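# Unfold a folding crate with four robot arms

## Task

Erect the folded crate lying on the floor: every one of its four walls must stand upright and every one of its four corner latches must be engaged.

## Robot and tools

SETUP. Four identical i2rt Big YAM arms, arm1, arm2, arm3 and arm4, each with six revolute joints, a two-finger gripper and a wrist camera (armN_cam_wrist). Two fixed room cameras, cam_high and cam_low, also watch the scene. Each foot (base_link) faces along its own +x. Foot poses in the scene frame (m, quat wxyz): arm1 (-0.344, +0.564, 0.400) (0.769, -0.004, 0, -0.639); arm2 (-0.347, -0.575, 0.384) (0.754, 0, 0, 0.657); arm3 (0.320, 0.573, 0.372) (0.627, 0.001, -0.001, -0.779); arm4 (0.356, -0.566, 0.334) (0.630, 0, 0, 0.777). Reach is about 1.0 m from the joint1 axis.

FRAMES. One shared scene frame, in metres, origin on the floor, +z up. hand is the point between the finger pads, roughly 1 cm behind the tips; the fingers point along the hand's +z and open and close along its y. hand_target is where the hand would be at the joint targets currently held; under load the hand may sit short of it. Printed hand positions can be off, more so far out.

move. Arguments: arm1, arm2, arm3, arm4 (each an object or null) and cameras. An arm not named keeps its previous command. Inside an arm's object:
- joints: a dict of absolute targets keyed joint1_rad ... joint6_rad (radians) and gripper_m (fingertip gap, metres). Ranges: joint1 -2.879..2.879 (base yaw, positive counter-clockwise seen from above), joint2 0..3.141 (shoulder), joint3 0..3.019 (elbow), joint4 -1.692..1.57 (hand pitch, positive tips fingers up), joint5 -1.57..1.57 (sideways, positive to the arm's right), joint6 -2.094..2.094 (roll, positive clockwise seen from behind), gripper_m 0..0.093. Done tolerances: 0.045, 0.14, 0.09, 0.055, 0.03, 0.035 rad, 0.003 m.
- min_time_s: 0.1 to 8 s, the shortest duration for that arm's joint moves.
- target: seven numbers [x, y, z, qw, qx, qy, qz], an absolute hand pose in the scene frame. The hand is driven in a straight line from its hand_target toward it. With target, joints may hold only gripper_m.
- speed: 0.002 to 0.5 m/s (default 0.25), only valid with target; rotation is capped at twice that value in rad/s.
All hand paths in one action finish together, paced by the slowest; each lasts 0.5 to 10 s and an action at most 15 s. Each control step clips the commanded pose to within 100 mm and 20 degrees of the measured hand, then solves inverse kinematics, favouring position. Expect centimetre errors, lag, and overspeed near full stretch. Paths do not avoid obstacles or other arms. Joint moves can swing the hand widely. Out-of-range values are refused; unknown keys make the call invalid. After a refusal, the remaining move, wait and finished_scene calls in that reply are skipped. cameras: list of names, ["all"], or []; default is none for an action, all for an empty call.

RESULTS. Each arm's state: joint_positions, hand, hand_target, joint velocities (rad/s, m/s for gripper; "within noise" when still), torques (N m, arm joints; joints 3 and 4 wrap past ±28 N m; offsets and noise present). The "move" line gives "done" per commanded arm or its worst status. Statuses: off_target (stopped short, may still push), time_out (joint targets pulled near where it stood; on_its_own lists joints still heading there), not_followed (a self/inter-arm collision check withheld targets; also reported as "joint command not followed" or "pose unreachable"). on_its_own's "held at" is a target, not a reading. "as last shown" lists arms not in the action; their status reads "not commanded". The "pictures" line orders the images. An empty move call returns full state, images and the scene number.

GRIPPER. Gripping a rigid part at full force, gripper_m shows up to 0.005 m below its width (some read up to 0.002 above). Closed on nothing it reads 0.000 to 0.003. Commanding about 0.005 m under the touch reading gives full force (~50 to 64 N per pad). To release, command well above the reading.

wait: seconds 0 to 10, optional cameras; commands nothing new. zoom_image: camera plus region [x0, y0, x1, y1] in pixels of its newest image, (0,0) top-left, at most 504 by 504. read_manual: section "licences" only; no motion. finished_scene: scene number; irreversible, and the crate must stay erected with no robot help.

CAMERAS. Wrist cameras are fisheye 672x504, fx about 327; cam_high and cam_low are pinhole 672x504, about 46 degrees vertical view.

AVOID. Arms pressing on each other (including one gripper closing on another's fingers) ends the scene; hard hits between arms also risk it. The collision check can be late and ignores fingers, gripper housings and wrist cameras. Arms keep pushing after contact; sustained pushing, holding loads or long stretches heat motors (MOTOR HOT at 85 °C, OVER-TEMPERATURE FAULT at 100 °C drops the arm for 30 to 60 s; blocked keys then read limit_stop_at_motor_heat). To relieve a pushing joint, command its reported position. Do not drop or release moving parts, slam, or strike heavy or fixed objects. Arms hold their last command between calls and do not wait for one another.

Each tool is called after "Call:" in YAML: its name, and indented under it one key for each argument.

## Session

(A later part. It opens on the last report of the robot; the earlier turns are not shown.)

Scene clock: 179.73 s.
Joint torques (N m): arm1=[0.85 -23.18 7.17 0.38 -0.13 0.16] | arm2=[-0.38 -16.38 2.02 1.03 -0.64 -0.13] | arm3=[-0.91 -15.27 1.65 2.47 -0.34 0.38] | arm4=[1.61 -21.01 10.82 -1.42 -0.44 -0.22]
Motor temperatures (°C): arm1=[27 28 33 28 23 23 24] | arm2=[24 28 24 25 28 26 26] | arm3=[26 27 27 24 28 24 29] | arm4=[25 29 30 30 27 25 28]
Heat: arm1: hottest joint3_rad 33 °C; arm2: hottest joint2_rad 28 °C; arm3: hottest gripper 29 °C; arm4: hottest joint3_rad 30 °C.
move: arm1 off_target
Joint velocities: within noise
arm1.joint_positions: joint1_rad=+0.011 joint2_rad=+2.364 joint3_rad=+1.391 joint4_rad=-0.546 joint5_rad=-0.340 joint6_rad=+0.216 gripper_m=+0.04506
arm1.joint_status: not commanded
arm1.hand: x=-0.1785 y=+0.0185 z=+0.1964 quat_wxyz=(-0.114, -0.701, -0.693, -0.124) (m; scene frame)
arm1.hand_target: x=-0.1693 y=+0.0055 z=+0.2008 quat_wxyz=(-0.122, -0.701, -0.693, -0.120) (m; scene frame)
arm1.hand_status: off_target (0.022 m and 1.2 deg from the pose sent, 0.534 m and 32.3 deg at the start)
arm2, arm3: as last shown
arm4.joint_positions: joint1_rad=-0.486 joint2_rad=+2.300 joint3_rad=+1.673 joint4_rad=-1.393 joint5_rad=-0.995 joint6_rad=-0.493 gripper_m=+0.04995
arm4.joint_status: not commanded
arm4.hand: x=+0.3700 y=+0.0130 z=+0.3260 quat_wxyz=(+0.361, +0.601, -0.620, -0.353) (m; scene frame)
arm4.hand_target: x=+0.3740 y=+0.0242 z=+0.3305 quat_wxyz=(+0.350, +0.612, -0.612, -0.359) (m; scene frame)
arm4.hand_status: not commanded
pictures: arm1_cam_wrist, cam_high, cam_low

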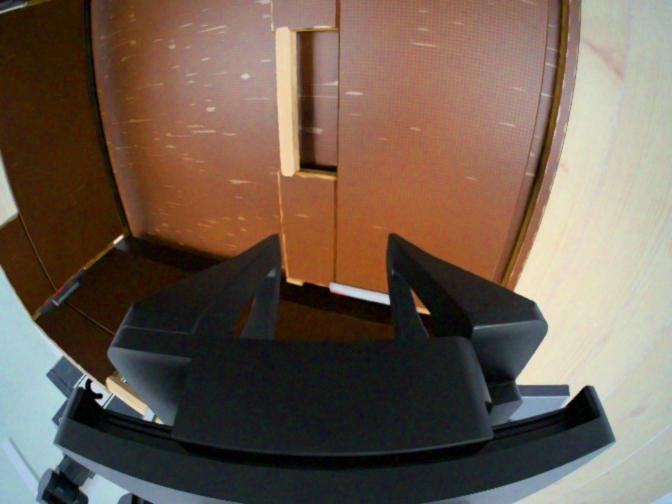

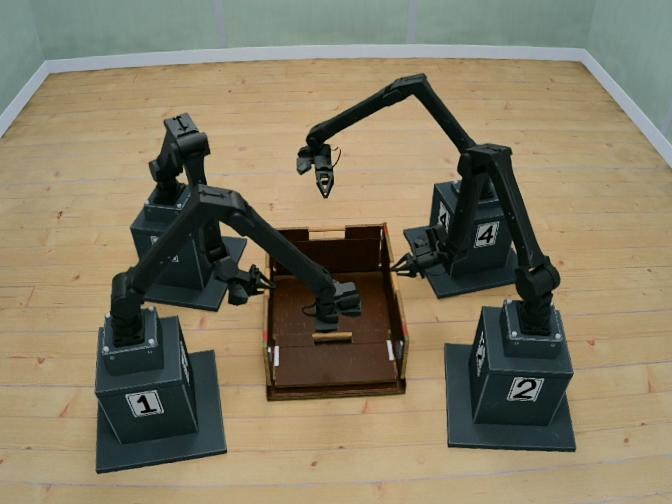

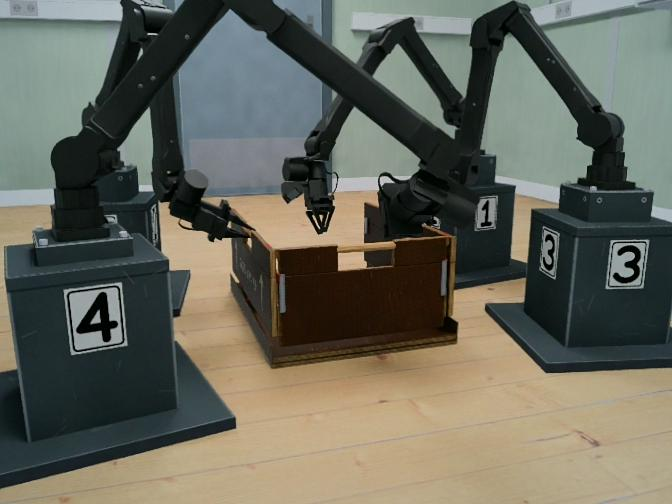

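Call:
move:
  arm1: {"target": [-0.098, -0.03, 0.112, 0.123, 0.696, 0.696, 0.123], "speed": 0.15}
  cameras: ["arm1_cam_wrist","cam_low"]

Call:
zoom_image:
  camera: "arm1_cam_wrist"
  region: [170, 50, 500, 310]

Scene clock: 183.10 s.
Joint torques (N m): arm1=[-0.21 -23.82 7.88 0.81 0.01 0.18] | arm2=[-0.32 -16.44 2 1.02 -0.64 -0.13] | arm3=[-0.79 -15.03 1.74 2.43 -0.31 0.38] | arm4=[1.67 -21.07 10.82 -1.42 -0.44 -0.22]
Motor temperatures (°C): arm1=[27 28 33 28 23 23 24] | arm2=[24 28 24 25 28 26 26] | arm3=[26 27 27 24 27 24 29] | arm4=[25 30 30 30 27 25 27]
Heat: arm1: hottest joint3_rad 33 °C; arm2: hottest joint2_rad 28 °C; arm3: hottest gripper 29 °C; arm4: hottest joint2_rad 30 °C.
move: arm1 off_target
Joint velocities: within noise
arm1.joint_positions: joint1_rad=+0.119 joint2_rad=+2.620 joint3_rad=+1.666 joint4_rad=-0.528 joint5_rad=-0.340 joint6_rad=+0.310 gripper_m=+0.04506
arm1.joint_status: not commanded
arm1.hand: x=-0.1039 y=-0.0174 z=+0.1133 quat_wxyz=(-0.117, -0.693, -0.700, -0.126) (m; scene frame)
arm1.hand_target: x=-0.0984 y=-0.0288 z=+0.1116 quat_wxyz=(-0.123, -0.696, -0.697, -0.122) (m; scene frame)
arm1.hand_status: off_target (0.014 m and 1.0 deg from the pose sent, 0.126 m and 1.2 deg at the start)
arm2, arm3, arm4: as last shown
pictures: arm1_cam_wrist, cam_low

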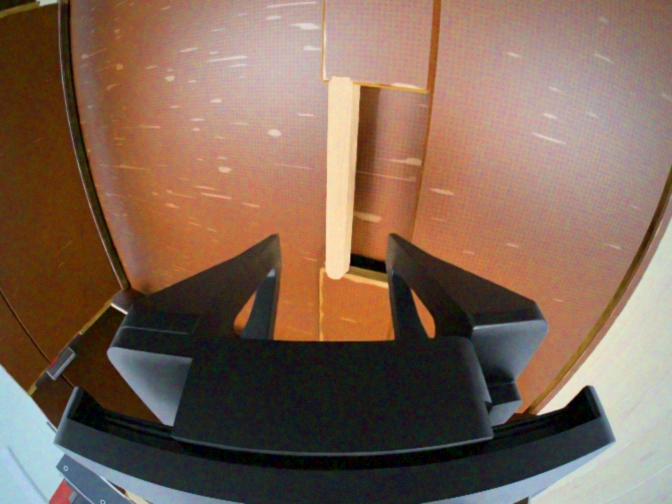

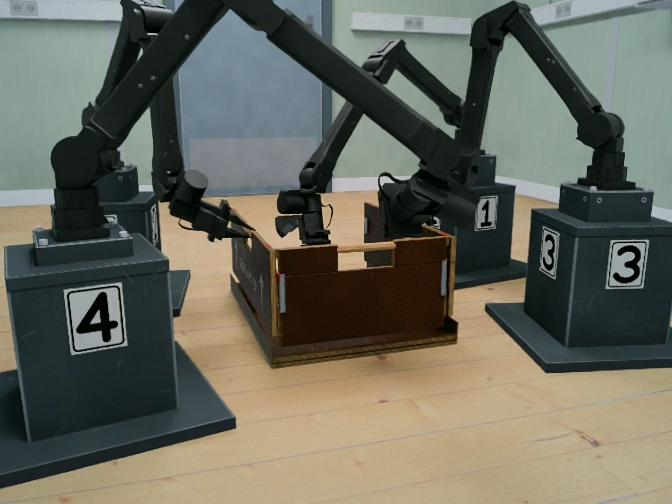

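Scaled by 1.527 from the camera's 672x504 image, which has a finer 960x720 frame.

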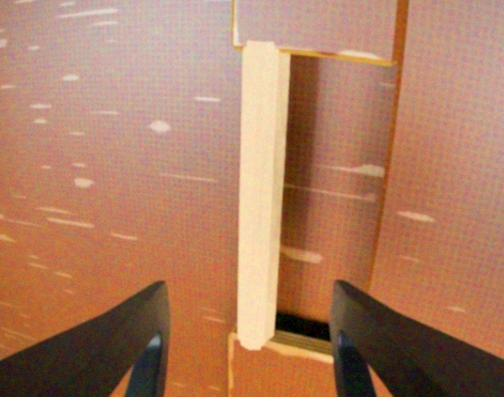

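Call:
move:
  arm1: {"target": [-0.081, -0.034, 0.064, 0.123, 0.696, 0.696, 0.123], "speed": 0.1}
  cameras: ["arm1_cam_wrist"]

Call:
zoom_image:
  camera: "arm1_cam_wrist"
  region: [170, 50, 500, 310]

Scene clock: 185.43 s.
Joint torques (N m): arm1=[0.15 -25.11 7.69 0.95 0.04 0.19] | arm2=[-0.32 -16.38 2 1.03 -0.64 -0.13] | arm3=[-1.14 -15.03 1.62 2.55 -0.39 0.38] | arm4=[1.67 -21.07 10.81 -1.4 -0.44 -0.22]
Motor temperatures (°C): arm1=[27 28 33 28 23 23 24] | arm2=[24 28 24 25 28 26 26] | arm3=[26 27 27 24 27 24 29] | arm4=[25 30 30 30 27 25 27]
Heat: arm1: hottest joint3_rad 33 °C; arm2: hottest joint2_rad 28 °C; arm3: hottest gripper 29 °C; arm4: hottest joint2_rad 30 °C.
move: arm1 off_target
Joint velocities: within noise
arm1.joint_positions: joint1_rad=+0.139 joint2_rad=+2.746 joint3_rad=+1.776 joint4_rad=-0.515 joint5_rad=-0.340 joint6_rad=+0.336 gripper_m=+0.04506
arm1.joint_status: not commanded
arm1.hand: x=-0.0901 y=-0.0202 z=+0.0633 quat_wxyz=(-0.112, -0.696, -0.698, -0.129) (m; scene frame)
arm1.hand_target: x=-0.0814 y=-0.0333 z=+0.0643 quat_wxyz=(-0.124, -0.696, -0.696, -0.123) (m; scene frame)
arm1.hand_status: off_target (0.017 m and 1.4 deg from the pose sent, 0.057 m and 1.0 deg at the start)
arm2, arm3, arm4: as last shown
pictures: arm1_cam_wrist

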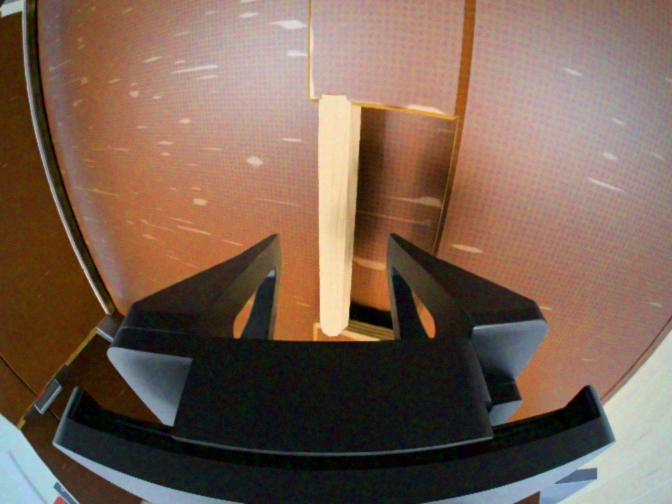

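Scaled by 1.527 from the camera's 672x504 image, which has a finer 960x720 frame.

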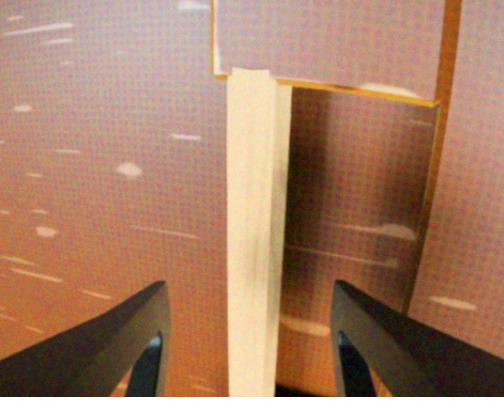

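Call:
move:
  arm1: {"target": [-0.069, -0.034, 0.031, 0.123, 0.696, 0.696, 0.123], "speed": 0.07}
  cameras: ["arm1_cam_wrist"]

Call:
move:
  arm1: {"joints": {"gripper_m": 0.012}}
  cameras: ["arm1_cam_wrist"]

Scene clock: 187.83 s.
Joint torques (N m): arm1=[0.26 -24.7 7.47 1.09 0.07 0.15] | arm2=[-0.32 -16.44 2 1.02 -0.64 -0.13] | arm3=[-0.85 -15.33 1.77 2.35 -0.33 0.37] | arm4=[1.67 -21.07 10.82 -1.4 -0.44 -0.22]
Motor temperatures (°C): arm1=[27 29 33 28 23 23 24] | arm2=[24 28 24 25 28 26 26] | arm3=[26 27 27 24 27 24 29] | arm4=[25 30 30 30 27 25 27]
Heat: arm1: hottest joint3_rad 33 °C; arm2: hottest joint2_rad 28 °C; arm3: hottest gripper 29 °C; arm4: hottest joint2_rad 30 °C.
move: arm1 off_target
Joint velocities: within noise
arm1.joint_positions: joint1_rad=+0.157 joint2_rad=+2.827 joint3_rad=+1.855 joint4_rad=-0.505 joint5_rad=-0.337 joint6_rad=+0.355 gripper_m=+0.04506
arm1.joint_status: not commanded
arm1.hand: x=-0.0780 y=-0.0218 z=+0.0318 quat_wxyz=(-0.113, -0.695, -0.698, -0.128) (m; scene frame)
arm1.hand_target: x=-0.0688 y=-0.0338 z=+0.0319 quat_wxyz=(-0.124, -0.696, -0.697, -0.122) (m; scene frame)
arm1.hand_status: off_target (0.015 m and 1.4 deg from the pose sent, 0.041 m and 1.4 deg at the start)
arm2, arm3, arm4: as last shown
pictures: arm1_cam_wrist

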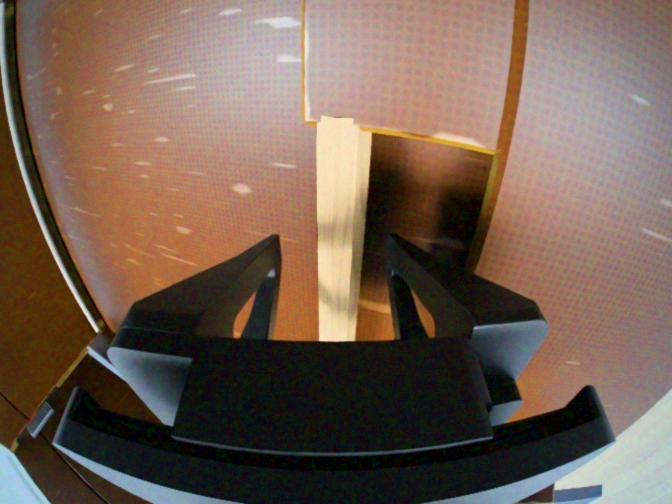

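Scene clock: 188.63 s.
Joint torques (N m): arm1=[0.67 -25.35 7.38 1.29 -0.03 0.12] | arm2=[-0.38 -16.38 2 1.02 -0.64 -0.13] | arm3=[-0.85 -15.09 1.69 2.39 -0.36 0.37] | arm4=[1.73 -21.07 10.82 -1.39 -0.44 -0.22]
Motor temperatures (°C): arm1=[27 29 33 28 23 23 25] | arm2=[24 28 24 25 28 26 26] | arm3=[26 27 27 24 27 24 29] | arm4=[25 30 30 30 27 25 27]
Heat: arm1: hottest joint3_rad 33 °C; arm2: hottest joint2_rad 28 °C; arm3: hottest gripper 29 °C; arm4: hottest joint2_rad 30 °C.
move: arm1 off_target
Joint velocities: within noise
arm1.joint_positions: joint1_rad=+0.154 joint2_rad=+2.829 joint3_rad=+1.853 joint4_rad=-0.505 joint5_rad=-0.335 joint6_rad=+0.362 gripper_m=+0.01670
arm1.joint_status: gripper_m off_target (ended at +0.01673, target +0.01200)
arm1.hand: x=-0.0806 y=-0.0212 z=+0.0304 quat_wxyz=(-0.111, -0.699, -0.694, -0.129) (m; scene frame)
arm1.hand_target: x=-0.0710 y=-0.0338 z=+0.0313 quat_wxyz=(-0.123, -0.697, -0.696, -0.122) (m; scene frame)
arm1.hand_status: not commanded
arm2, arm4: as last shown
arm3.joint_positions: joint1_rad=-0.788 joint2_rad=+2.263 joint3_rad=+0.861 joint4_rad=+0.674 joint5_rad=-0.860 joint6_rad=+0.937 gripper_m=+0.01522
arm3.joint_status: not commanded
arm3.hand: x=-0.0474 y=+0.1833 z=+0.2476 quat_wxyz=(-0.532, -0.847, -0.014, +0.010) (m; scene frame)
arm3.hand_target: x=-0.0486 y=+0.1851 z=+0.2473 quat_wxyz=(-0.535, -0.845, +0.002, +0.003) (m; scene frame)
arm3.hand_status: not commanded
pictures: arm1_cam_wrist

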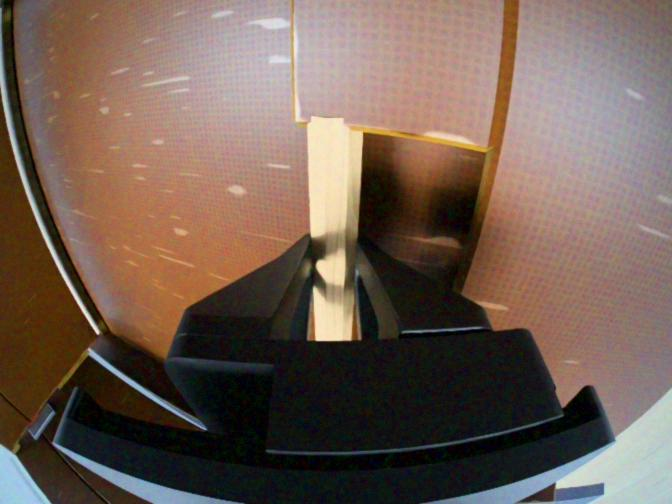

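Call:
move:
  arm1: {"target": [-0.094, -0.033, 0.115, 0.171, 0.686, 0.686, 0.171], "speed": 0.08, "joints": {"gripper_m": 0.0152}}
  cameras: []

Call:
move:
  arm1: {"target": [-0.134, -0.033, 0.184, 0.23, 0.669, 0.669, 0.23], "speed": 0.08}
  cameras: ["cam_high"]

Call:
move:
  arm1: {"target": [-0.196, -0.033, 0.23, 0.288, 0.646, 0.646, 0.288], "speed": 0.08}
  cameras: ["cam_high", "arm1_cam_wrist","cam_low"]

Scene clock: 192.90 s.
Joint torques (N m): arm1=[-0.56 -30.86 3.59 0.02 0.1 -0.12] | arm2=[-0.32 -16.44 2 1.03 -0.64 -0.12] | arm3=[-1.03 -14.56 1.66 2.44 -0.31 0.4] | arm4=[1.73 -21.07 10.82 -1.4 -0.44 -0.22]
Motor temperatures (°C): arm1=[27 29 33 28 23 23 25] | arm2=[24 28 24 25 28 26 26] | arm3=[26 27 27 24 27 24 29] | arm4=[25 30 30 30 27 25 27]
Heat: arm1: hottest joint3_rad 33 °C; arm2: hottest joint2_rad 28 °C; arm3: hottest gripper 29 °C; arm4: hottest joint2_rad 30 °C.
move: arm1 off_target
Joint velocities: within noise
arm1.joint_positions: joint1_rad=+0.103 joint2_rad=+2.708 joint3_rad=+1.721 joint4_rad=-0.456 joint5_rad=-0.490 joint6_rad=+0.332 gripper_m=+0.01672
arm1.joint_status: all done
arm1.hand: x=-0.0878 y=-0.0220 z=+0.0856 quat_wxyz=(-0.166, -0.689, -0.682, -0.183) (m; scene frame)
arm1.hand_target: x=-0.0905 y=-0.0350 z=+0.1141 quat_wxyz=(-0.176, -0.684, -0.686, -0.173) (m; scene frame)
arm1.hand_status: off_target (0.032 m and 1.6 deg from the pose sent, 0.086 m and 8.7 deg at the start)
arm2, arm3, arm4: as last shown
pictures: none
No camera images: "cameras" was empty.

Scene clock: 194.53 s.
Joint torques (N m): arm1=[-2.2 -29.8 4.01 -0.61 0.06 -0.16] | arm2=[-0.32 -16.44 2 1.03 -0.64 -0.13] | arm3=[-0.79 -14.68 1.65 2.44 -0.33 0.38] | arm4=[1.73 -21.07 10.82 -1.4 -0.44 -0.22]
Motor temperatures (°C): arm1=[27 29 33 28 23 23 25] | arm2=[24 28 24 25 28 26 26] | arm3=[26 27 27 24 27 24 29] | arm4=[25 30 30 30 27 25 27]
Heat: arm1: hottest joint3_rad 33 °C; arm2: hottest joint2_rad 28 °C; arm3: hottest gripper 29 °C; arm4: hottest joint2_rad 30 °C.
move: arm1 off_target
Joint velocities: within noise
arm1.joint_positions: joint1_rad=+0.010 joint2_rad=+2.568 joint3_rad=+1.598 joint4_rad=-0.483 joint5_rad=-0.667 joint6_rad=+0.244 gripper_m=+0.01682
arm1.joint_status: not commanded
arm1.hand: x=-0.1211 y=-0.0222 z=+0.1566 quat_wxyz=(-0.222, -0.670, -0.666, -0.242) (m; scene frame)
arm1.hand_target: x=-0.1325 y=-0.0332 z=+0.1830 quat_wxyz=(-0.230, -0.668, -0.669, -0.231) (m; scene frame)
arm1.hand_status: off_target (0.032 m and 1.7 deg from the pose sent, 0.109 m and 9.5 deg at the start)
arm2.joint_positions: joint1_rad=-0.924 joint2_rad=+2.317 joint3_rad=+0.812 joint4_rad=+0.760 joint5_rad=-0.903 joint6_rad=+0.930 gripper_m=+0.01676
arm2.joint_status: not commanded
arm2.hand: x=+0.0123 y=-0.2178 z=+0.2426 quat_wxyz=(-0.008, +0.000, -0.842, -0.539) (m; scene frame)
arm2.hand_target: x=+0.0115 y=-0.2189 z=+0.2404 quat_wxyz=(-0.003, -0.001, -0.842, -0.539) (m; scene frame)
arm2.hand_status: not commanded
arm3, arm4: as last shown
pictures: cam_high

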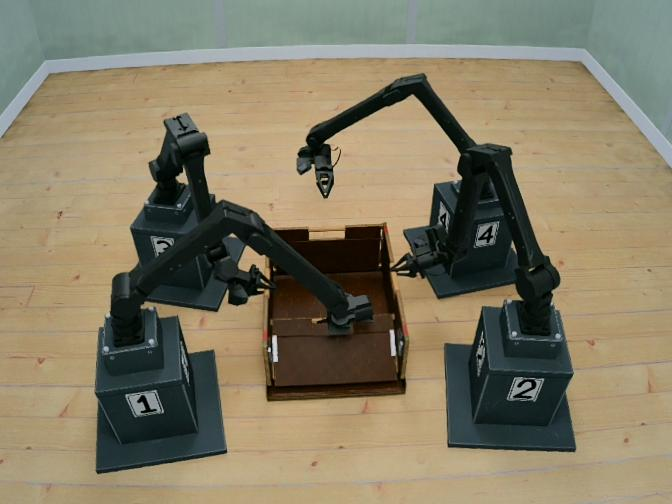

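Scene clock: 196.30 s.
Joint torques (N m): arm1=[-3.6 -28.69 4.63 -0.42 0.08 -0.18] | arm2=[-0.32 -16.38 2 1.03 -0.64 -0.12] | arm3=[-1.08 -14.8 1.77 2.41 -0.33 0.39] | arm4=[1.67 -21.07 10.82 -1.42 -0.44 -0.22]
Motor temperatures (°C): arm1=[27 29 33 28 23 23 25] | arm2=[24 28 24 25 28 26 26] | arm3=[26 27 27 24 27 24 29] | arm4=[25 30 30 30 27 25 27]
Heat: arm1: hottest joint3_rad 33 °C; arm2: hottest joint2_rad 28 °C; arm3: hottest gripper 29 °C; arm4: hottest joint2_rad 30 °C.
move: arm1 off_target
Joint velocities: within noise
arm1.joint_positions: joint1_rad=-0.118 joint2_rad=+2.499 joint3_rad=+1.563 joint4_rad=-0.612 joint5_rad=-0.857 joint6_rad=+0.080 gripper_m=+0.01686
arm1.joint_status: not commanded
arm1.hand: x=-0.1744 y=-0.0231 z=+0.2099 quat_wxyz=(-0.279, -0.644, -0.644, -0.304) (m; scene frame)
arm1.hand_target: x=-0.1940 y=-0.0337 z=+0.2297 quat_wxyz=(-0.289, -0.646, -0.646, -0.288) (m; scene frame)
arm1.hand_status: off_target (0.031 m and 2.1 deg from the pose sent, 0.105 m and 9.9 deg at the start)
arm2, arm3, arm4: as last shown
pictures: arm1_cam_wrist, cam_high, cam_low

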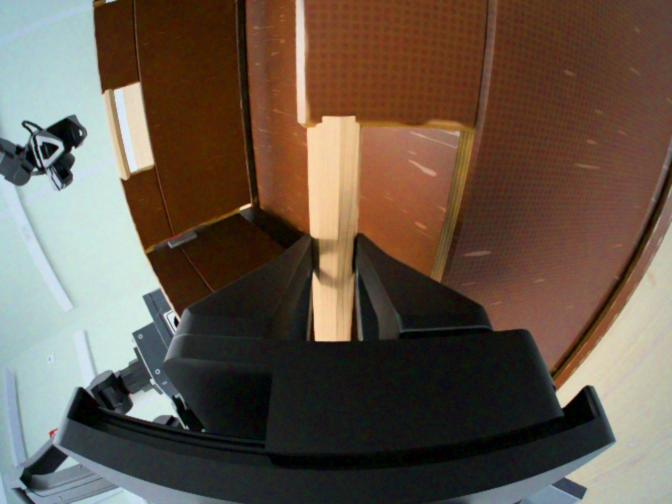

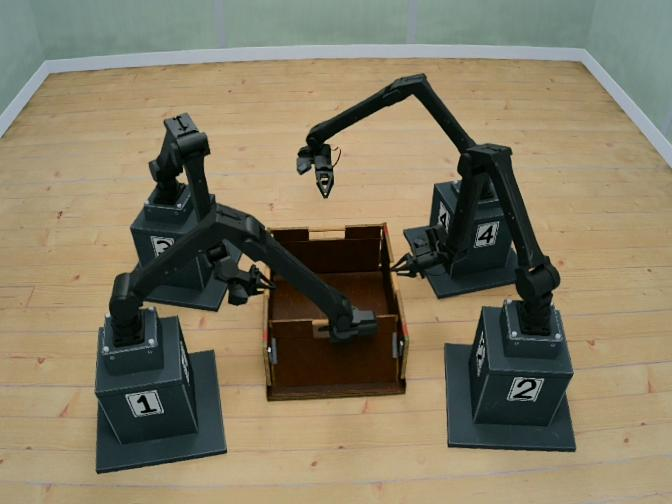

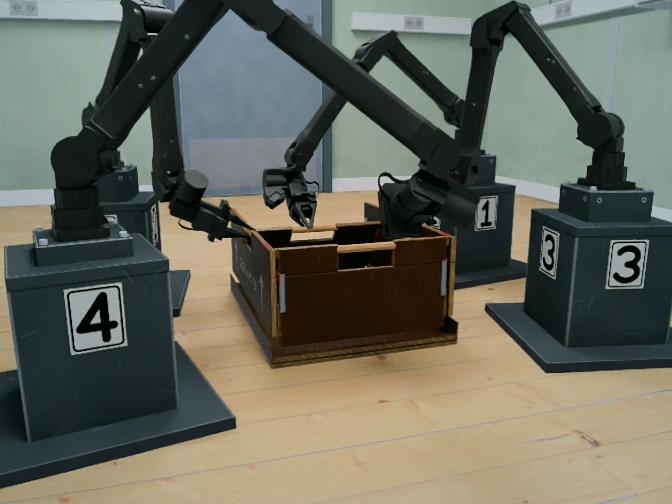

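Call:
move:
  arm1: {"target": [-0.272, -0.033, 0.25, 0.332, 0.624, 0.624, 0.332], "speed": 0.08}
  arm3: {"target": [-0.047, 0.2, 0.248, 0.537, 0.843, 0, 0]}
  arm2: {"target": [0.01, -0.235, 0.241, 0, 0, 0.84, 0.54]}
  cameras: []

Call:
move:
  arm1: {"target": [-0.33, -0.033, 0.248, 0.354, 0.612, 0.612, 0.354], "speed": 0.06}
  cameras: ["cam_high"]

Call:
move:
  arm1: {"target": [-0.355, -0.033, 0.246, 0.354, 0.612, 0.612, 0.354], "speed": 0.05}
  cameras: ["cam_high","arm1_cam_wrist"]

Call:
zoom_image:
  camera: "cam_high"
  region: [250, 200, 430, 410]

Scene clock: 199.97 s.
Joint torques (N m): arm1=[-2.55 -25.23 6.82 -0.99 0.04 -0.23] | arm2=[-1.9 -16.97 0.69 0.92 -1.32 -0.29] | arm3=[-2.32 -15.27 0.36 2.07 -1.12 0.14] | arm4=[1.67 -21.01 10.82 -1.4 -0.44 -0.22]
Motor temperatures (°C): arm1=[27 30 32 28 23 23 25] | arm2=[24 28 24 25 28 26 26] | arm3=[26 27 27 24 27 24 29] | arm4=[25 31 30 30 27 25 27]
Heat: arm1: hottest joint3_rad 32 °C; arm2: hottest joint2_rad 28 °C; arm3: hottest gripper 29 °C; arm4: hottest joint2_rad 31 °C.
move: arm1 off_target; arm2 off_target; arm3 off_target
Joint velocities: within noise
arm1.joint_positions: joint1_rad=-0.277 joint2_rad=+2.495 joint3_rad=+1.609 joint4_rad=-0.862 joint5_rad=-0.984 joint6_rad=-0.178 gripper_m=+0.01637
arm1.joint_status: not commanded
arm1.hand: x=-0.2544 y=-0.0241 z=+0.2441 quat_wxyz=(-0.328, -0.624, -0.620, -0.343) (m; scene frame)
arm1.hand_target: x=-0.2716 y=-0.0340 z=+0.2498 quat_wxyz=(-0.333, -0.625, -0.624, -0.331) (m; scene frame)
arm1.hand_status: off_target (0.021 m and 1.5 deg from the pose sent, 0.106 m and 7.6 deg at the start)
arm2.joint_positions: joint1_rad=-0.930 joint2_rad=+2.317 joint3_rad=+0.815 joint4_rad=+0.745 joint5_rad=-0.920 joint6_rad=+0.915 gripper_m=+0.01676
arm2.joint_status: not commanded
arm2.hand: x=+0.0118 y=-0.2194 z=+0.2426 quat_wxyz=(-0.004, +0.005, -0.841, -0.540) (m; scene frame)
arm2.hand_target: x=+0.0076 y=-0.2301 z=+0.2416 quat_wxyz=(+0.004, +0.001, -0.841, -0.542) (m; scene frame)
arm2.hand_status: off_target (0.016 m and 0.7 deg from the pose sent, 0.017 m and 1.0 deg at the start)
arm3.joint_positions: joint1_rad=-0.793 joint2_rad=+2.265 joint3_rad=+0.858 joint4_rad=+0.674 joint5_rad=-0.870 joint6_rad=+0.931 gripper_m=+0.01522
arm3.joint_status: not commanded
arm3.hand: x=-0.0462 y=+0.1856 z=+0.2470 quat_wxyz=(-0.533, -0.846, -0.016, +0.008) (m; scene frame)
arm3.hand_target: x=-0.0422 y=+0.1959 z=+0.2473 quat_wxyz=(-0.537, -0.844, -0.004, -0.004) (m; scene frame)
arm3.hand_status: off_target (0.014 m and 2.1 deg from the pose sent, 0.017 m and 2.2 deg at the start)
arm4.joint_positions: joint1_rad=-0.486 joint2_rad=+2.300 joint3_rad=+1.673 joint4_rad=-1.393 joint5_rad=-0.995 joint6_rad=-0.493 gripper_m=+0.04995
arm4.joint_status: not commanded
arm4.hand: x=+0.3700 y=+0.0130 z=+0.3260 quat_wxyz=(+0.361, +0.601, -0.620, -0.353) (m; scene frame)
arm4.hand_target: x=+0.3740 y=+0.0242 z=+0.3305 quat_wxyz=(+0.350, +0.612, -0.612, -0.359) (m; scene frame)
arm4.hand_status: not commanded
pictures: none
No camera images: "cameras" was empty.

Scene clock: 201.80 s.
Joint torques (N m): arm1=[-3.6 -24.53 7.31 -1.02 0.48 -0.26] | arm2=[-1.9 -16.97 0.69 0.92 -1.28 -0.29] | arm3=[-2.55 -15.27 0.29 2.02 -1.12 0.14] | arm4=[1.73 -21.01 10.82 -1.4 -0.45 -0.22]
Motor temperatures (°C): arm1=[27 30 32 28 23 23 25] | arm2=[24 28 24 25 28 26 26] | arm3=[26 27 27 24 28 23 29] | arm4=[25 31 30 30 27 25 27]
Heat: arm1: hottest joint3_rad 32 °C; arm2: hottest joint2_rad 28 °C; arm3: hottest gripper 29 °C; arm4: hottest joint2_rad 31 °C.
move: arm1 off_target
Joint velocities: within noise
arm1.joint_positions: joint1_rad=-0.366 joint2_rad=+2.561 joint3_rad=+1.721 joint4_rad=-1.106 joint5_rad=-1.035 joint6_rad=-0.397 gripper_m=+0.01615
arm1.joint_status: not commanded
arm1.hand: x=-0.3013 y=-0.0252 z=+0.2490 quat_wxyz=(-0.350, -0.607, -0.610, -0.370) (m; scene frame)
arm1.hand_target: x=-0.3292 y=-0.0331 z=+0.2489 quat_wxyz=(-0.355, -0.612, -0.612, -0.353) (m; scene frame)
arm1.hand_status: off_target (0.030 m and 2.0 deg from the pose sent, 0.076 m and 3.7 deg at the start)
arm2.joint_positions: joint1_rad=-0.930 joint2_rad=+2.317 joint3_rad=+0.815 joint4_rad=+0.745 joint5_rad=-0.921 joint6_rad=+0.915 gripper_m=+0.01676
arm2.joint_status: not commanded
arm2.hand: x=+0.0116 y=-0.2193 z=+0.2427 quat_wxyz=(-0.003, +0.005, -0.841, -0.541) (m; scene frame)
arm2.hand_target: x=+0.0075 y=-0.2300 z=+0.2417 quat_wxyz=(+0.004, +0.001, -0.840, -0.542) (m; scene frame)
arm2.hand_status: not commanded
arm3, arm4: as last shown
arm3.hand_target: x=-0.0423 y=+0.1958 z=+0.2473 quat_wxyz=(-0.537, -0.844, -0.004, -0.004) (m; scene frame)
pictures: cam_high

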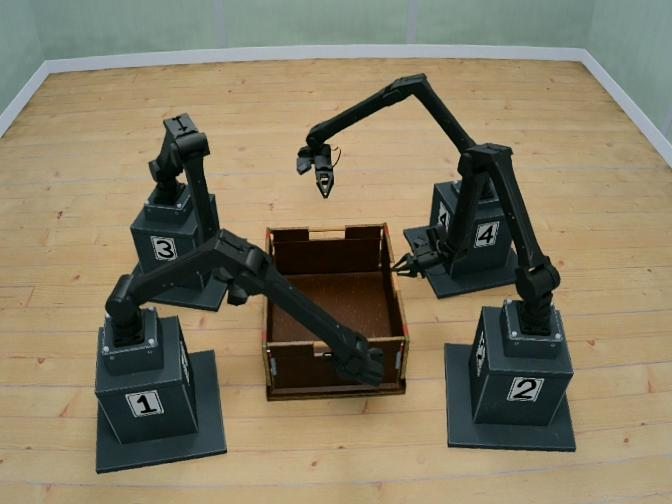

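Scene clock: 203.00 s.
Joint torques (N m): arm1=[-7.06 -24.53 7.35 -1.32 0.96 -0.33] | arm2=[-1.96 -16.91 0.68 0.94 -1.28 -0.28] | arm3=[-2.14 -15.38 0.39 1.95 -1.12 0.15] | arm4=[1.67 -21.01 10.82 -1.4 -0.45 -0.22]
Motor temperatures (°C): arm1=[27 30 32 28 23 23 25] | arm2=[24 28 24 25 28 26 26] | arm3=[26 27 27 24 28 23 29] | arm4=[25 31 30 30 27 25 27]
Heat: arm1: hottest joint3_rad 32 °C; arm2: hottest joint2_rad 28 °C; arm3: hottest gripper 29 °C; arm4: hottest joint2_rad 31 °C.
move: arm1 off_target
Joint velocities: within noise
arm1.joint_positions: joint1_rad=-0.366 joint2_rad=+2.582 joint3_rad=+1.759 joint4_rad=-1.175 joint5_rad=-1.029 joint6_rad=-0.449 gripper_m=+0.01615
arm1.joint_status: not commanded
arm1.hand: x=-0.3018 y=-0.0249 z=+0.2482 quat_wxyz=(-0.345, -0.599, -0.615, -0.379) (m; scene frame)
arm1.hand_target: x=-0.3528 y=-0.0303 z=+0.2458 quat_wxyz=(-0.353, -0.613, -0.611, -0.354) (m; scene frame)
arm1.hand_status: off_target (0.054 m and 3.4 deg from the pose sent, 0.054 m and 2.0 deg at the start)
arm2, arm3, arm4: as last shown
pictures: arm1_cam_wrist, cam_high

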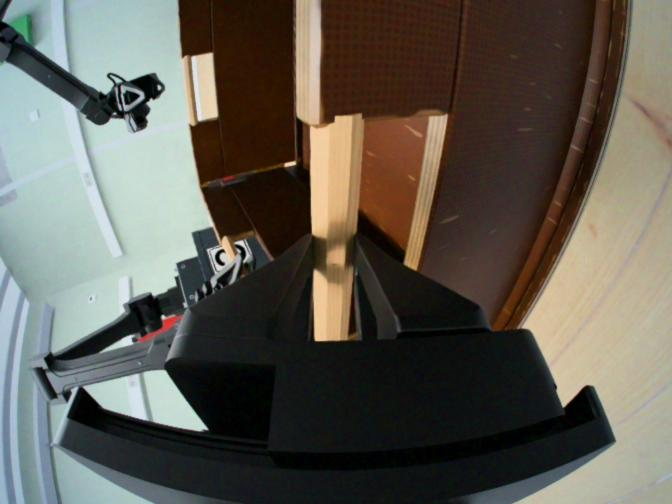

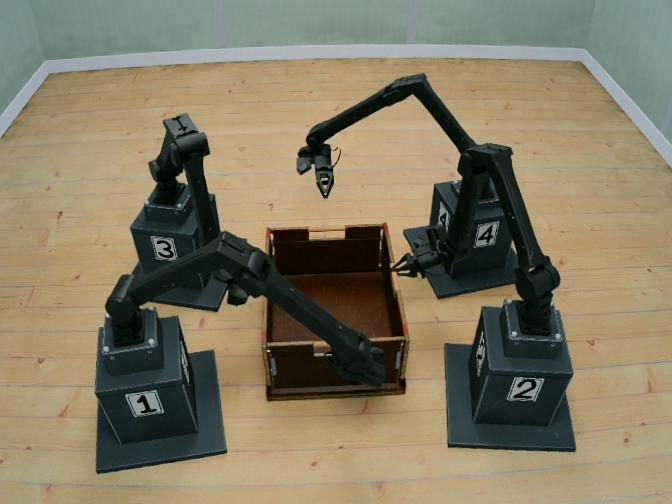

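Scaled by 2.400 from the camera's 672x504 image, which has a finer 960x720 frame.

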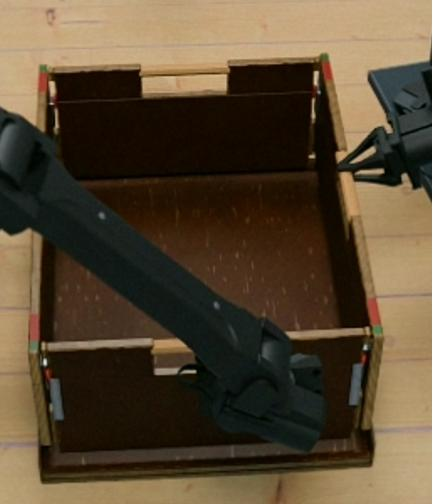

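Call:
move:
  arm3: {"target": [-0.047, 0.155, 0.25, 0.537, 0.843, 0, 0], "speed": 0.05}
  arm2: {"target": [0.01, -0.19, 0.241, 0, 0, 0.84, 0.54], "speed": 0.05}
  cameras: ["cam_high"]

Call:
zoom_image:
  camera: "cam_high"
  region: [250, 200, 430, 410]

Call:
move:
  arm3: {"target": [-0.047, 0.185, 0.248, 0.535, 0.845, 0, 0], "speed": 0.1}
  arm2: {"target": [0.01, -0.218, 0.241, 0, 0, 0.84, 0.54], "speed": 0.1}
  arm1: {"target": [-0.265, -0.03, 0.246, 0.354, 0.612, 0.612, 0.354], "speed": 0.1}
  cameras: ["cam_high"]

Call:
zoom_image:
  camera: "cam_high"
  region: [250, 200, 430, 410]

Scene clock: 209.83 s.
Joint torques (N m): arm1=[-6.48 -25.29 7.23 -1.03 0.93 -0.33] | arm2=[3.9 -15.74 3.9 1.95 0.51 0.41] | arm3=[2.61 -14.68 4.45 2.59 0.34 0.85] | arm4=[1.67 -21.07 10.82 -1.42 -0.44 -0.22]
Motor temperatures (°C): arm1=[27 30 32 27 23 23 25] | arm2=[24 28 24 25 28 26 26] | arm3=[26 27 27 24 28 23 29] | arm4=[25 31 30 30 27 25 27]
Heat: arm1: hottest joint3_rad 32 °C; arm2: hottest joint2_rad 28 °C; arm3: hottest gripper 29 °C; arm4: hottest joint2_rad 31 °C.
move: arm2 off_target; arm3 off_target
Joint velocities: within noise
arm1, arm4: as last shown
arm2.joint_positions: joint1_rad=-0.922 joint2_rad=+2.317 joint3_rad=+0.814 joint4_rad=+0.757 joint5_rad=-0.903 joint6_rad=+0.936 gripper_m=+0.01676
arm2.joint_status: not commanded
arm2.hand: x=+0.0121 y=-0.2170 z=+0.2424 quat_wxyz=(-0.006, -0.002, -0.843, -0.538) (m; scene frame)
arm2.hand_target: x=+0.0104 y=-0.1956 z=+0.2415 quat_wxyz=(-0.001, +0.000, -0.841, -0.541) (m; scene frame)
arm2.hand_status: off_target (0.027 m and 0.7 deg from the pose sent, 0.029 m and 0.7 deg at the start)
arm3.joint_positions: joint1_rad=-0.787 joint2_rad=+2.263 joint3_rad=+0.860 joint4_rad=+0.674 joint5_rad=-0.856 joint6_rad=+0.938 gripper_m=+0.01522
arm3.joint_status: not commanded
arm3.hand: x=-0.0468 y=+0.1834 z=+0.2469 quat_wxyz=(-0.530, -0.848, -0.013, +0.011) (m; scene frame)
arm3.hand_target: x=-0.0494 y=+0.1595 z=+0.2518 quat_wxyz=(-0.538, -0.843, +0.000, -0.001) (m; scene frame)
arm3.hand_status: off_target (0.029 m and 2.1 deg from the pose sent, 0.031 m and 2.1 deg at the start)
pictures: cam_high

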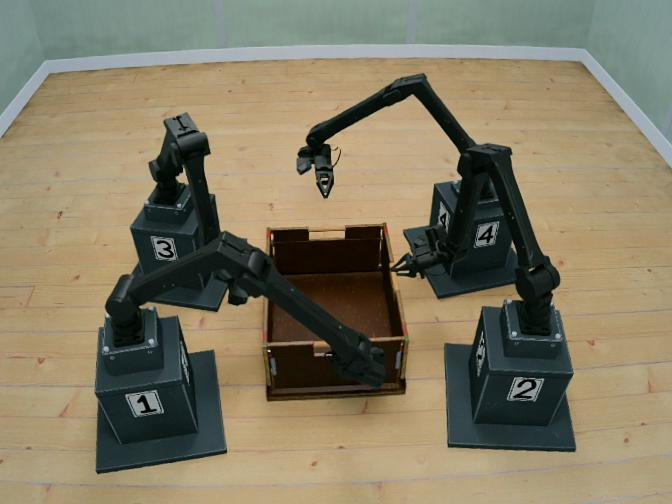

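Scaled by 2.400 from the camera's 672x504 image, which has a finer 960x720 frame.

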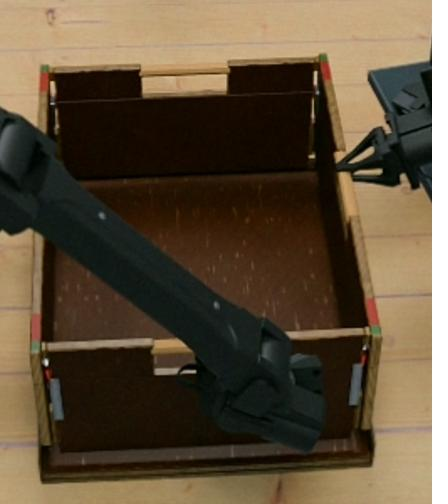

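Scene clock: 211.53 s.
Joint torques (N m): arm1=[3.14 -24.47 5.27 1.8 -0.11 0.24] | arm2=[-0.21 -16.32 2 1.17 -0.51 -0.11] | arm3=[-1.03 -15.03 1.77 2.15 -0.3 0.34] | arm4=[1.73 -21.07 10.82 -1.4 -0.44 -0.22]
Motor temperatures (°C): arm1=[27 30 32 27 23 23 25] | arm2=[24 28 24 25 28 26 26] | arm3=[26 27 27 24 28 23 29] | arm4=[25 31 30 30 27 25 27]
Heat: arm1: hottest joint3_rad 32 °C; arm2: hottest joint2_rad 28 °C; arm3: hottest gripper 29 °C; arm4: hottest joint2_rad 31 °C.
move: arm1 off_target; arm2 done; arm3 done
Joint velocities: within noise
arm1.joint_positions: joint1_rad=-0.360 joint2_rad=+2.519 joint3_rad=+1.638 joint4_rad=-0.951 joint5_rad=-1.043 joint6_rad=-0.277 gripper_m=+0.01614
arm1.joint_status: not commanded
arm1.hand: x=-0.2969 y=-0.0244 z=+0.2484 quat_wxyz=(-0.359, -0.624, -0.597, -0.354) (m; scene frame)
arm1.hand_target: x=-0.2721 y=-0.0278 z=+0.2462 quat_wxyz=(-0.352, -0.614, -0.612, -0.353) (m; scene frame)
arm1.hand_status: off_target (0.033 m and 2.3 deg from the pose sent, 0.037 m and 3.4 deg at the start)
arm2.joint_positions: joint1_rad=-0.924 joint2_rad=+2.317 joint3_rad=+0.814 joint4_rad=+0.756 joint5_rad=-0.906 joint6_rad=+0.930 gripper_m=+0.01676
arm2.joint_status: not commanded
arm2.hand: x=+0.0121 y=-0.2175 z=+0.2425 quat_wxyz=(-0.006, +0.000, -0.842, -0.539) (m; scene frame)
arm2.hand_target: x=+0.0114 y=-0.2182 z=+0.2404 quat_wxyz=(-0.002, -0.002, -0.842, -0.539) (m; scene frame)
arm2.hand_status: done (0.003 m and 0.7 deg from the pose sent, 0.003 m and 0.7 deg at the start)
arm3.joint_positions: joint1_rad=-0.788 joint2_rad=+2.263 joint3_rad=+0.860 joint4_rad=+0.674 joint5_rad=-0.859 joint6_rad=+0.937 gripper_m=+0.01522
arm3.joint_status: not commanded
arm3.hand: x=-0.0470 y=+0.1838 z=+0.2471 quat_wxyz=(-0.531, -0.847, -0.014, +0.010) (m; scene frame)
arm3.hand_target: x=-0.0483 y=+0.1855 z=+0.2474 quat_wxyz=(-0.533, -0.846, +0.001, +0.003) (m; scene frame)
arm3.hand_status: done (0.001 m and 2.0 deg from the pose sent, 0.002 m and 2.0 deg at the start)
arm4: as last shown
pictures: cam_high

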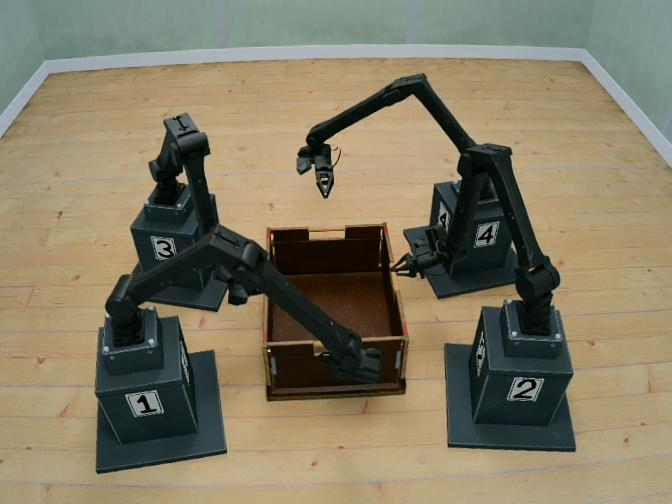

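Scaled by 2.400 from the camera's 672x504 image, which has a finer 960x720 frame.

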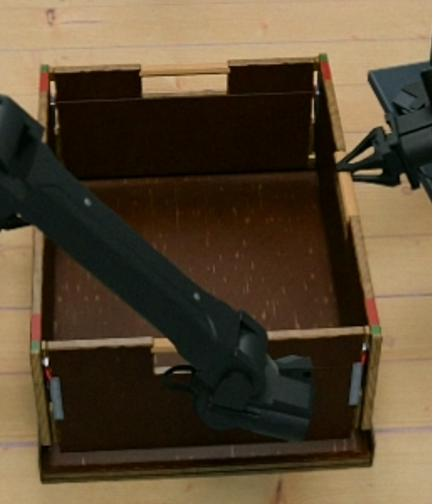

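Call:
move:
  arm1: {"target": [-0.298, -0.026, 0.246, 0.354, 0.612, 0.612, 0.354], "speed": 0.1, "joints": {"gripper_m": 0.05}}
  arm2: {"joints": {"gripper_m": 0.05}}
  arm3: {"joints": {"gripper_m": 0.05}}
  cameras: []

Call:
move:
  arm1: {"target": [-0.40, -0.026, 0.33, 0.354, 0.612, 0.612, 0.354], "speed": 0.15}
  arm2: {"target": [0.01, -0.30, 0.31, 0, 0, 0.84, 0.54], "speed": 0.15}
  arm3: {"target": [-0.047, 0.27, 0.32, 0.535, 0.845, 0, 0], "speed": 0.15}
  cameras: ["all"]

Call:
zoom_image:
  camera: "cam_high"
  region: [250, 200, 430, 410]

Call:
zoom_image:
  camera: "cam_low"
  region: [220, 200, 480, 380]

Scene clock: 215.73 s.
Joint torques (N m): arm1=[-1.08 -23.53 7.5 -0.32 -0.34 -0.12] | arm2=[-0.44 -16.44 1.99 1.17 -0.48 -0.11] | arm3=[-1.03 -15.15 1.66 2.06 -0.32 0.08] | arm4=[1.67 -21.07 10.82 -1.4 -0.44 -0.22]
Motor temperatures (°C): arm1=[27 31 32 27 23 23 25] | arm2=[24 28 24 25 28 26 26] | arm3=[26 27 27 24 28 23 29] | arm4=[25 31 31 30 27 25 27]
Heat: arm1: hottest joint3_rad 32 °C; arm2: hottest joint2_rad 28 °C; arm3: hottest gripper 29 °C; arm4: hottest joint2_rad 31 °C.
move: arm1 off_target; arm2 done; arm3 done
Joint velocities: within noise
arm1.joint_positions: joint1_rad=-0.351 joint2_rad=+2.519 joint3_rad=+1.638 joint4_rad=-0.993 joint5_rad=-1.030 joint6_rad=-0.317 gripper_m=+0.04997
arm1.joint_status: all done
arm1.hand: x=-0.2914 y=-0.0168 z=+0.2485 quat_wxyz=(-0.349, -0.617, -0.606, -0.361) (m; scene frame)
arm1.hand_target: x=-0.2986 y=-0.0268 z=+0.2458 quat_wxyz=(-0.355, -0.614, -0.611, -0.352) (m; scene frame)
arm1.hand_status: off_target (0.012 m and 1.3 deg from the pose sent, 0.003 m and 2.3 deg at the start)
arm2.joint_positions: joint1_rad=-0.914 joint2_rad=+2.317 joint3_rad=+0.814 joint4_rad=+0.757 joint5_rad=-0.906 joint6_rad=+0.939 gripper_m=+0.04989
arm2.joint_status: all done
arm2.hand: x=+0.0089 y=-0.2142 z=+0.2427 quat_wxyz=(-0.002, +0.000, -0.842, -0.539) (m; scene frame)
arm2.hand_target: x=+0.0083 y=-0.2149 z=+0.2405 quat_wxyz=(+0.002, -0.001, -0.842, -0.539) (m; scene frame)
arm2.hand_status: not commanded
arm3.joint_positions: joint1_rad=-0.788 joint2_rad=+2.263 joint3_rad=+0.860 joint4_rad=+0.674 joint5_rad=-0.859 joint6_rad=+0.969 gripper_m=+0.04990
arm3.joint_status: all done
arm3.hand: x=-0.0470 y=+0.1838 z=+0.2471 quat_wxyz=(-0.531, -0.847, +0.000, +0.002) (m; scene frame)
arm3.hand_target: x=-0.0483 y=+0.1855 z=+0.2473 quat_wxyz=(-0.533, -0.846, +0.005, +0.000) (m; scene frame)
arm3.hand_status: not commanded
arm4: as last shown
pictures: none
No camera images: "cameras" was empty.

Scene clock: 217.67 s.
Joint torques (N m): arm1=[-0.5 -25.88 8.61 -1.02 -0.28 -0.11] | arm2=[-0.67 -17.03 2.5 0.57 -0.65 -0.24] | arm3=[-1.2 -14.1 2.06 1.09 -0.43 -0.09] | arm4=[1.67 -21.07 10.84 -1.4 -0.44 -0.22]
Motor temperatures (°C): arm1=[27 31 32 27 23 23 25] | arm2=[24 28 24 25 28 26 26] | arm3=[26 27 27 24 28 23 29] | arm4=[25 31 31 30 27 25 27]
Heat: arm1: hottest joint3_rad 32 °C; arm2: hottest joint2_rad 28 °C; arm3: hottest gripper 29 °C; arm4: hottest joint2_rad 31 °C.
move: arm1 off_target; arm2 off_target; arm3 done
Joint velocities: within noise
arm1.joint_positions: joint1_rad=-0.510 joint2_rad=+2.476 joint3_rad=+1.772 joint4_rad=-1.428 joint5_rad=-0.966 joint6_rad=-0.598 gripper_m=+0.04997
arm1.joint_status: not commanded
arm1.hand: x=-0.3887 y=-0.0129 z=+0.3208 quat_wxyz=(-0.345, -0.617, -0.602, -0.371) (m; scene frame)
arm1.hand_target: x=-0.3955 y=-0.0266 z=+0.3304 quat_wxyz=(-0.353, -0.610, -0.614, -0.355) (m; scene frame)
arm1.hand_status: off_target (0.020 m and 2.6 deg from the pose sent, 0.136 m and 1.3 deg at the start)
arm2.joint_positions: joint1_rad=-1.115 joint2_rad=+2.085 joint3_rad=+0.680 joint4_rad=+0.415 joint5_rad=-1.039 joint6_rad=+0.686 gripper_m=+0.04989
arm2.joint_status: not commanded
arm2.hand: x=+0.0047 y=-0.3015 z=+0.2988 quat_wxyz=(+0.011, -0.012, -0.844, -0.537) (m; scene frame)
arm2.hand_target: x=+0.0112 y=-0.3014 z=+0.3096 quat_wxyz=(+0.000, -0.004, -0.841, -0.541) (m; scene frame)
arm2.hand_status: off_target (0.012 m and 1.9 deg from the pose sent, 0.109 m and 0.3 deg at the start)
arm3.joint_positions: joint1_rad=-0.962 joint2_rad=+2.007 joint3_rad=+0.723 joint4_rad=+0.393 joint5_rad=-0.992 joint6_rad=+0.768 gripper_m=+0.04990
arm3.joint_status: not commanded
arm3.hand: x=-0.0467 y=+0.2637 z=+0.3175 quat_wxyz=(-0.536, -0.844, -0.001, -0.002) (m; scene frame)
arm3.hand_target: x=-0.0464 y=+0.2687 z=+0.3203 quat_wxyz=(-0.536, -0.844, +0.000, -0.001) (m; scene frame)
arm3.hand_status: done (0.007 m and 0.3 deg from the pose sent, 0.113 m and 0.5 deg at the start)
arm4: as last shown
pictures: arm1_cam_wrist, arm2_cam_wrist, arm3_cam_wrist, arm4_cam_wrist, cam_high, cam_low

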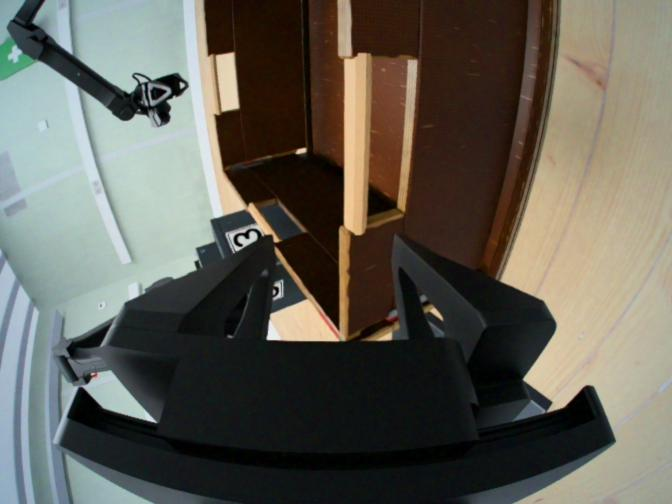

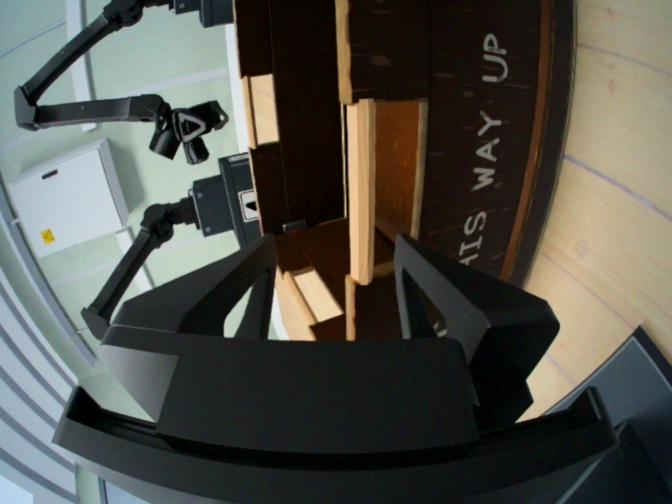

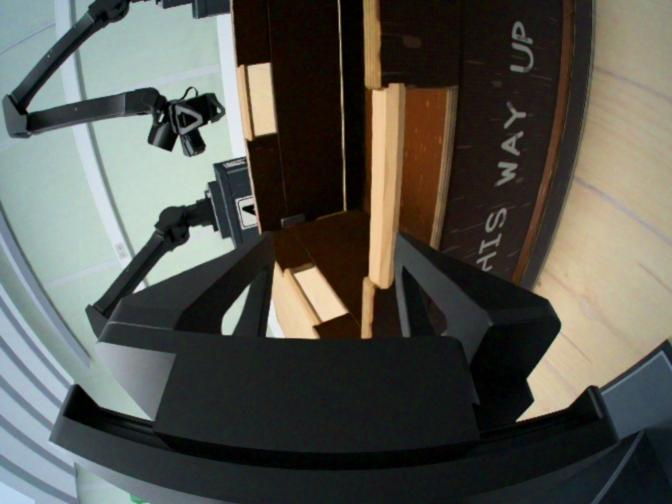

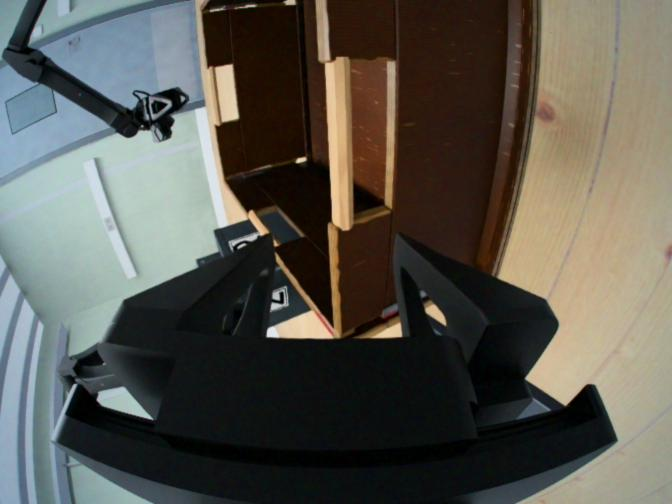

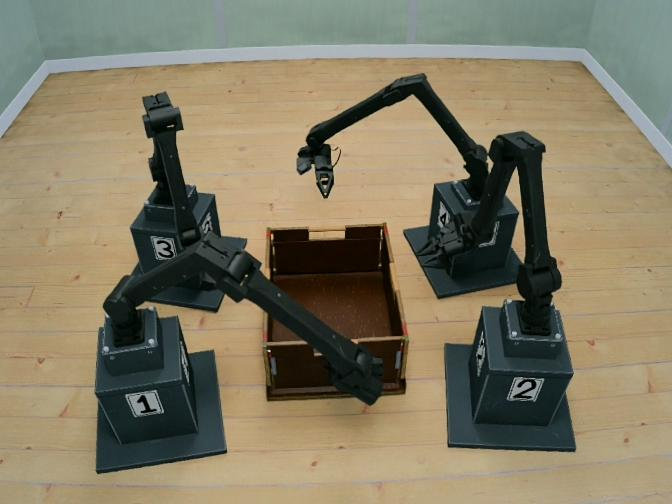

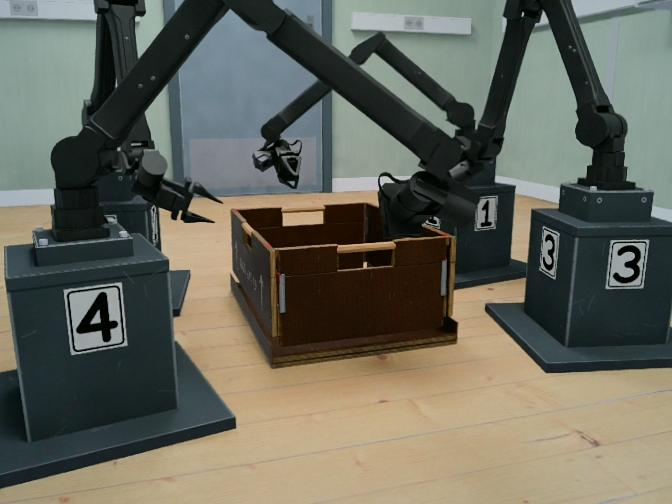

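Scaled by 2.400 from the camera's 672x504 image, which has a finer 960x720 frame.

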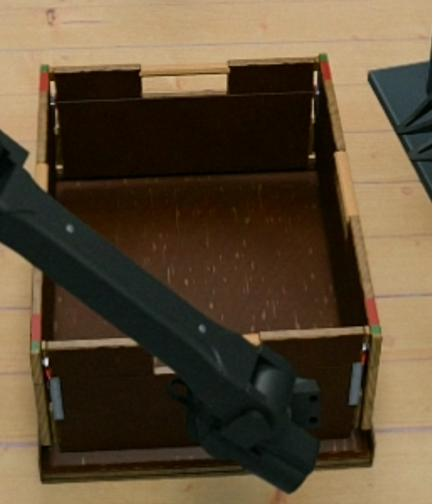

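Scaled by 1.938 from the camera's 672x504 image, which has a finer 960x720 frame.

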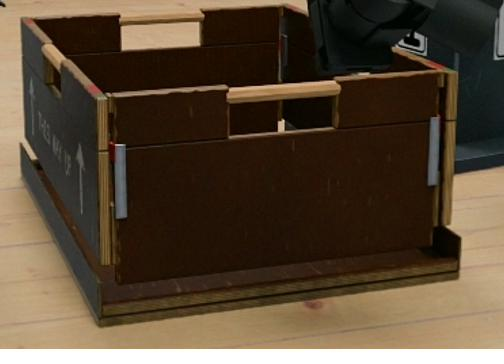

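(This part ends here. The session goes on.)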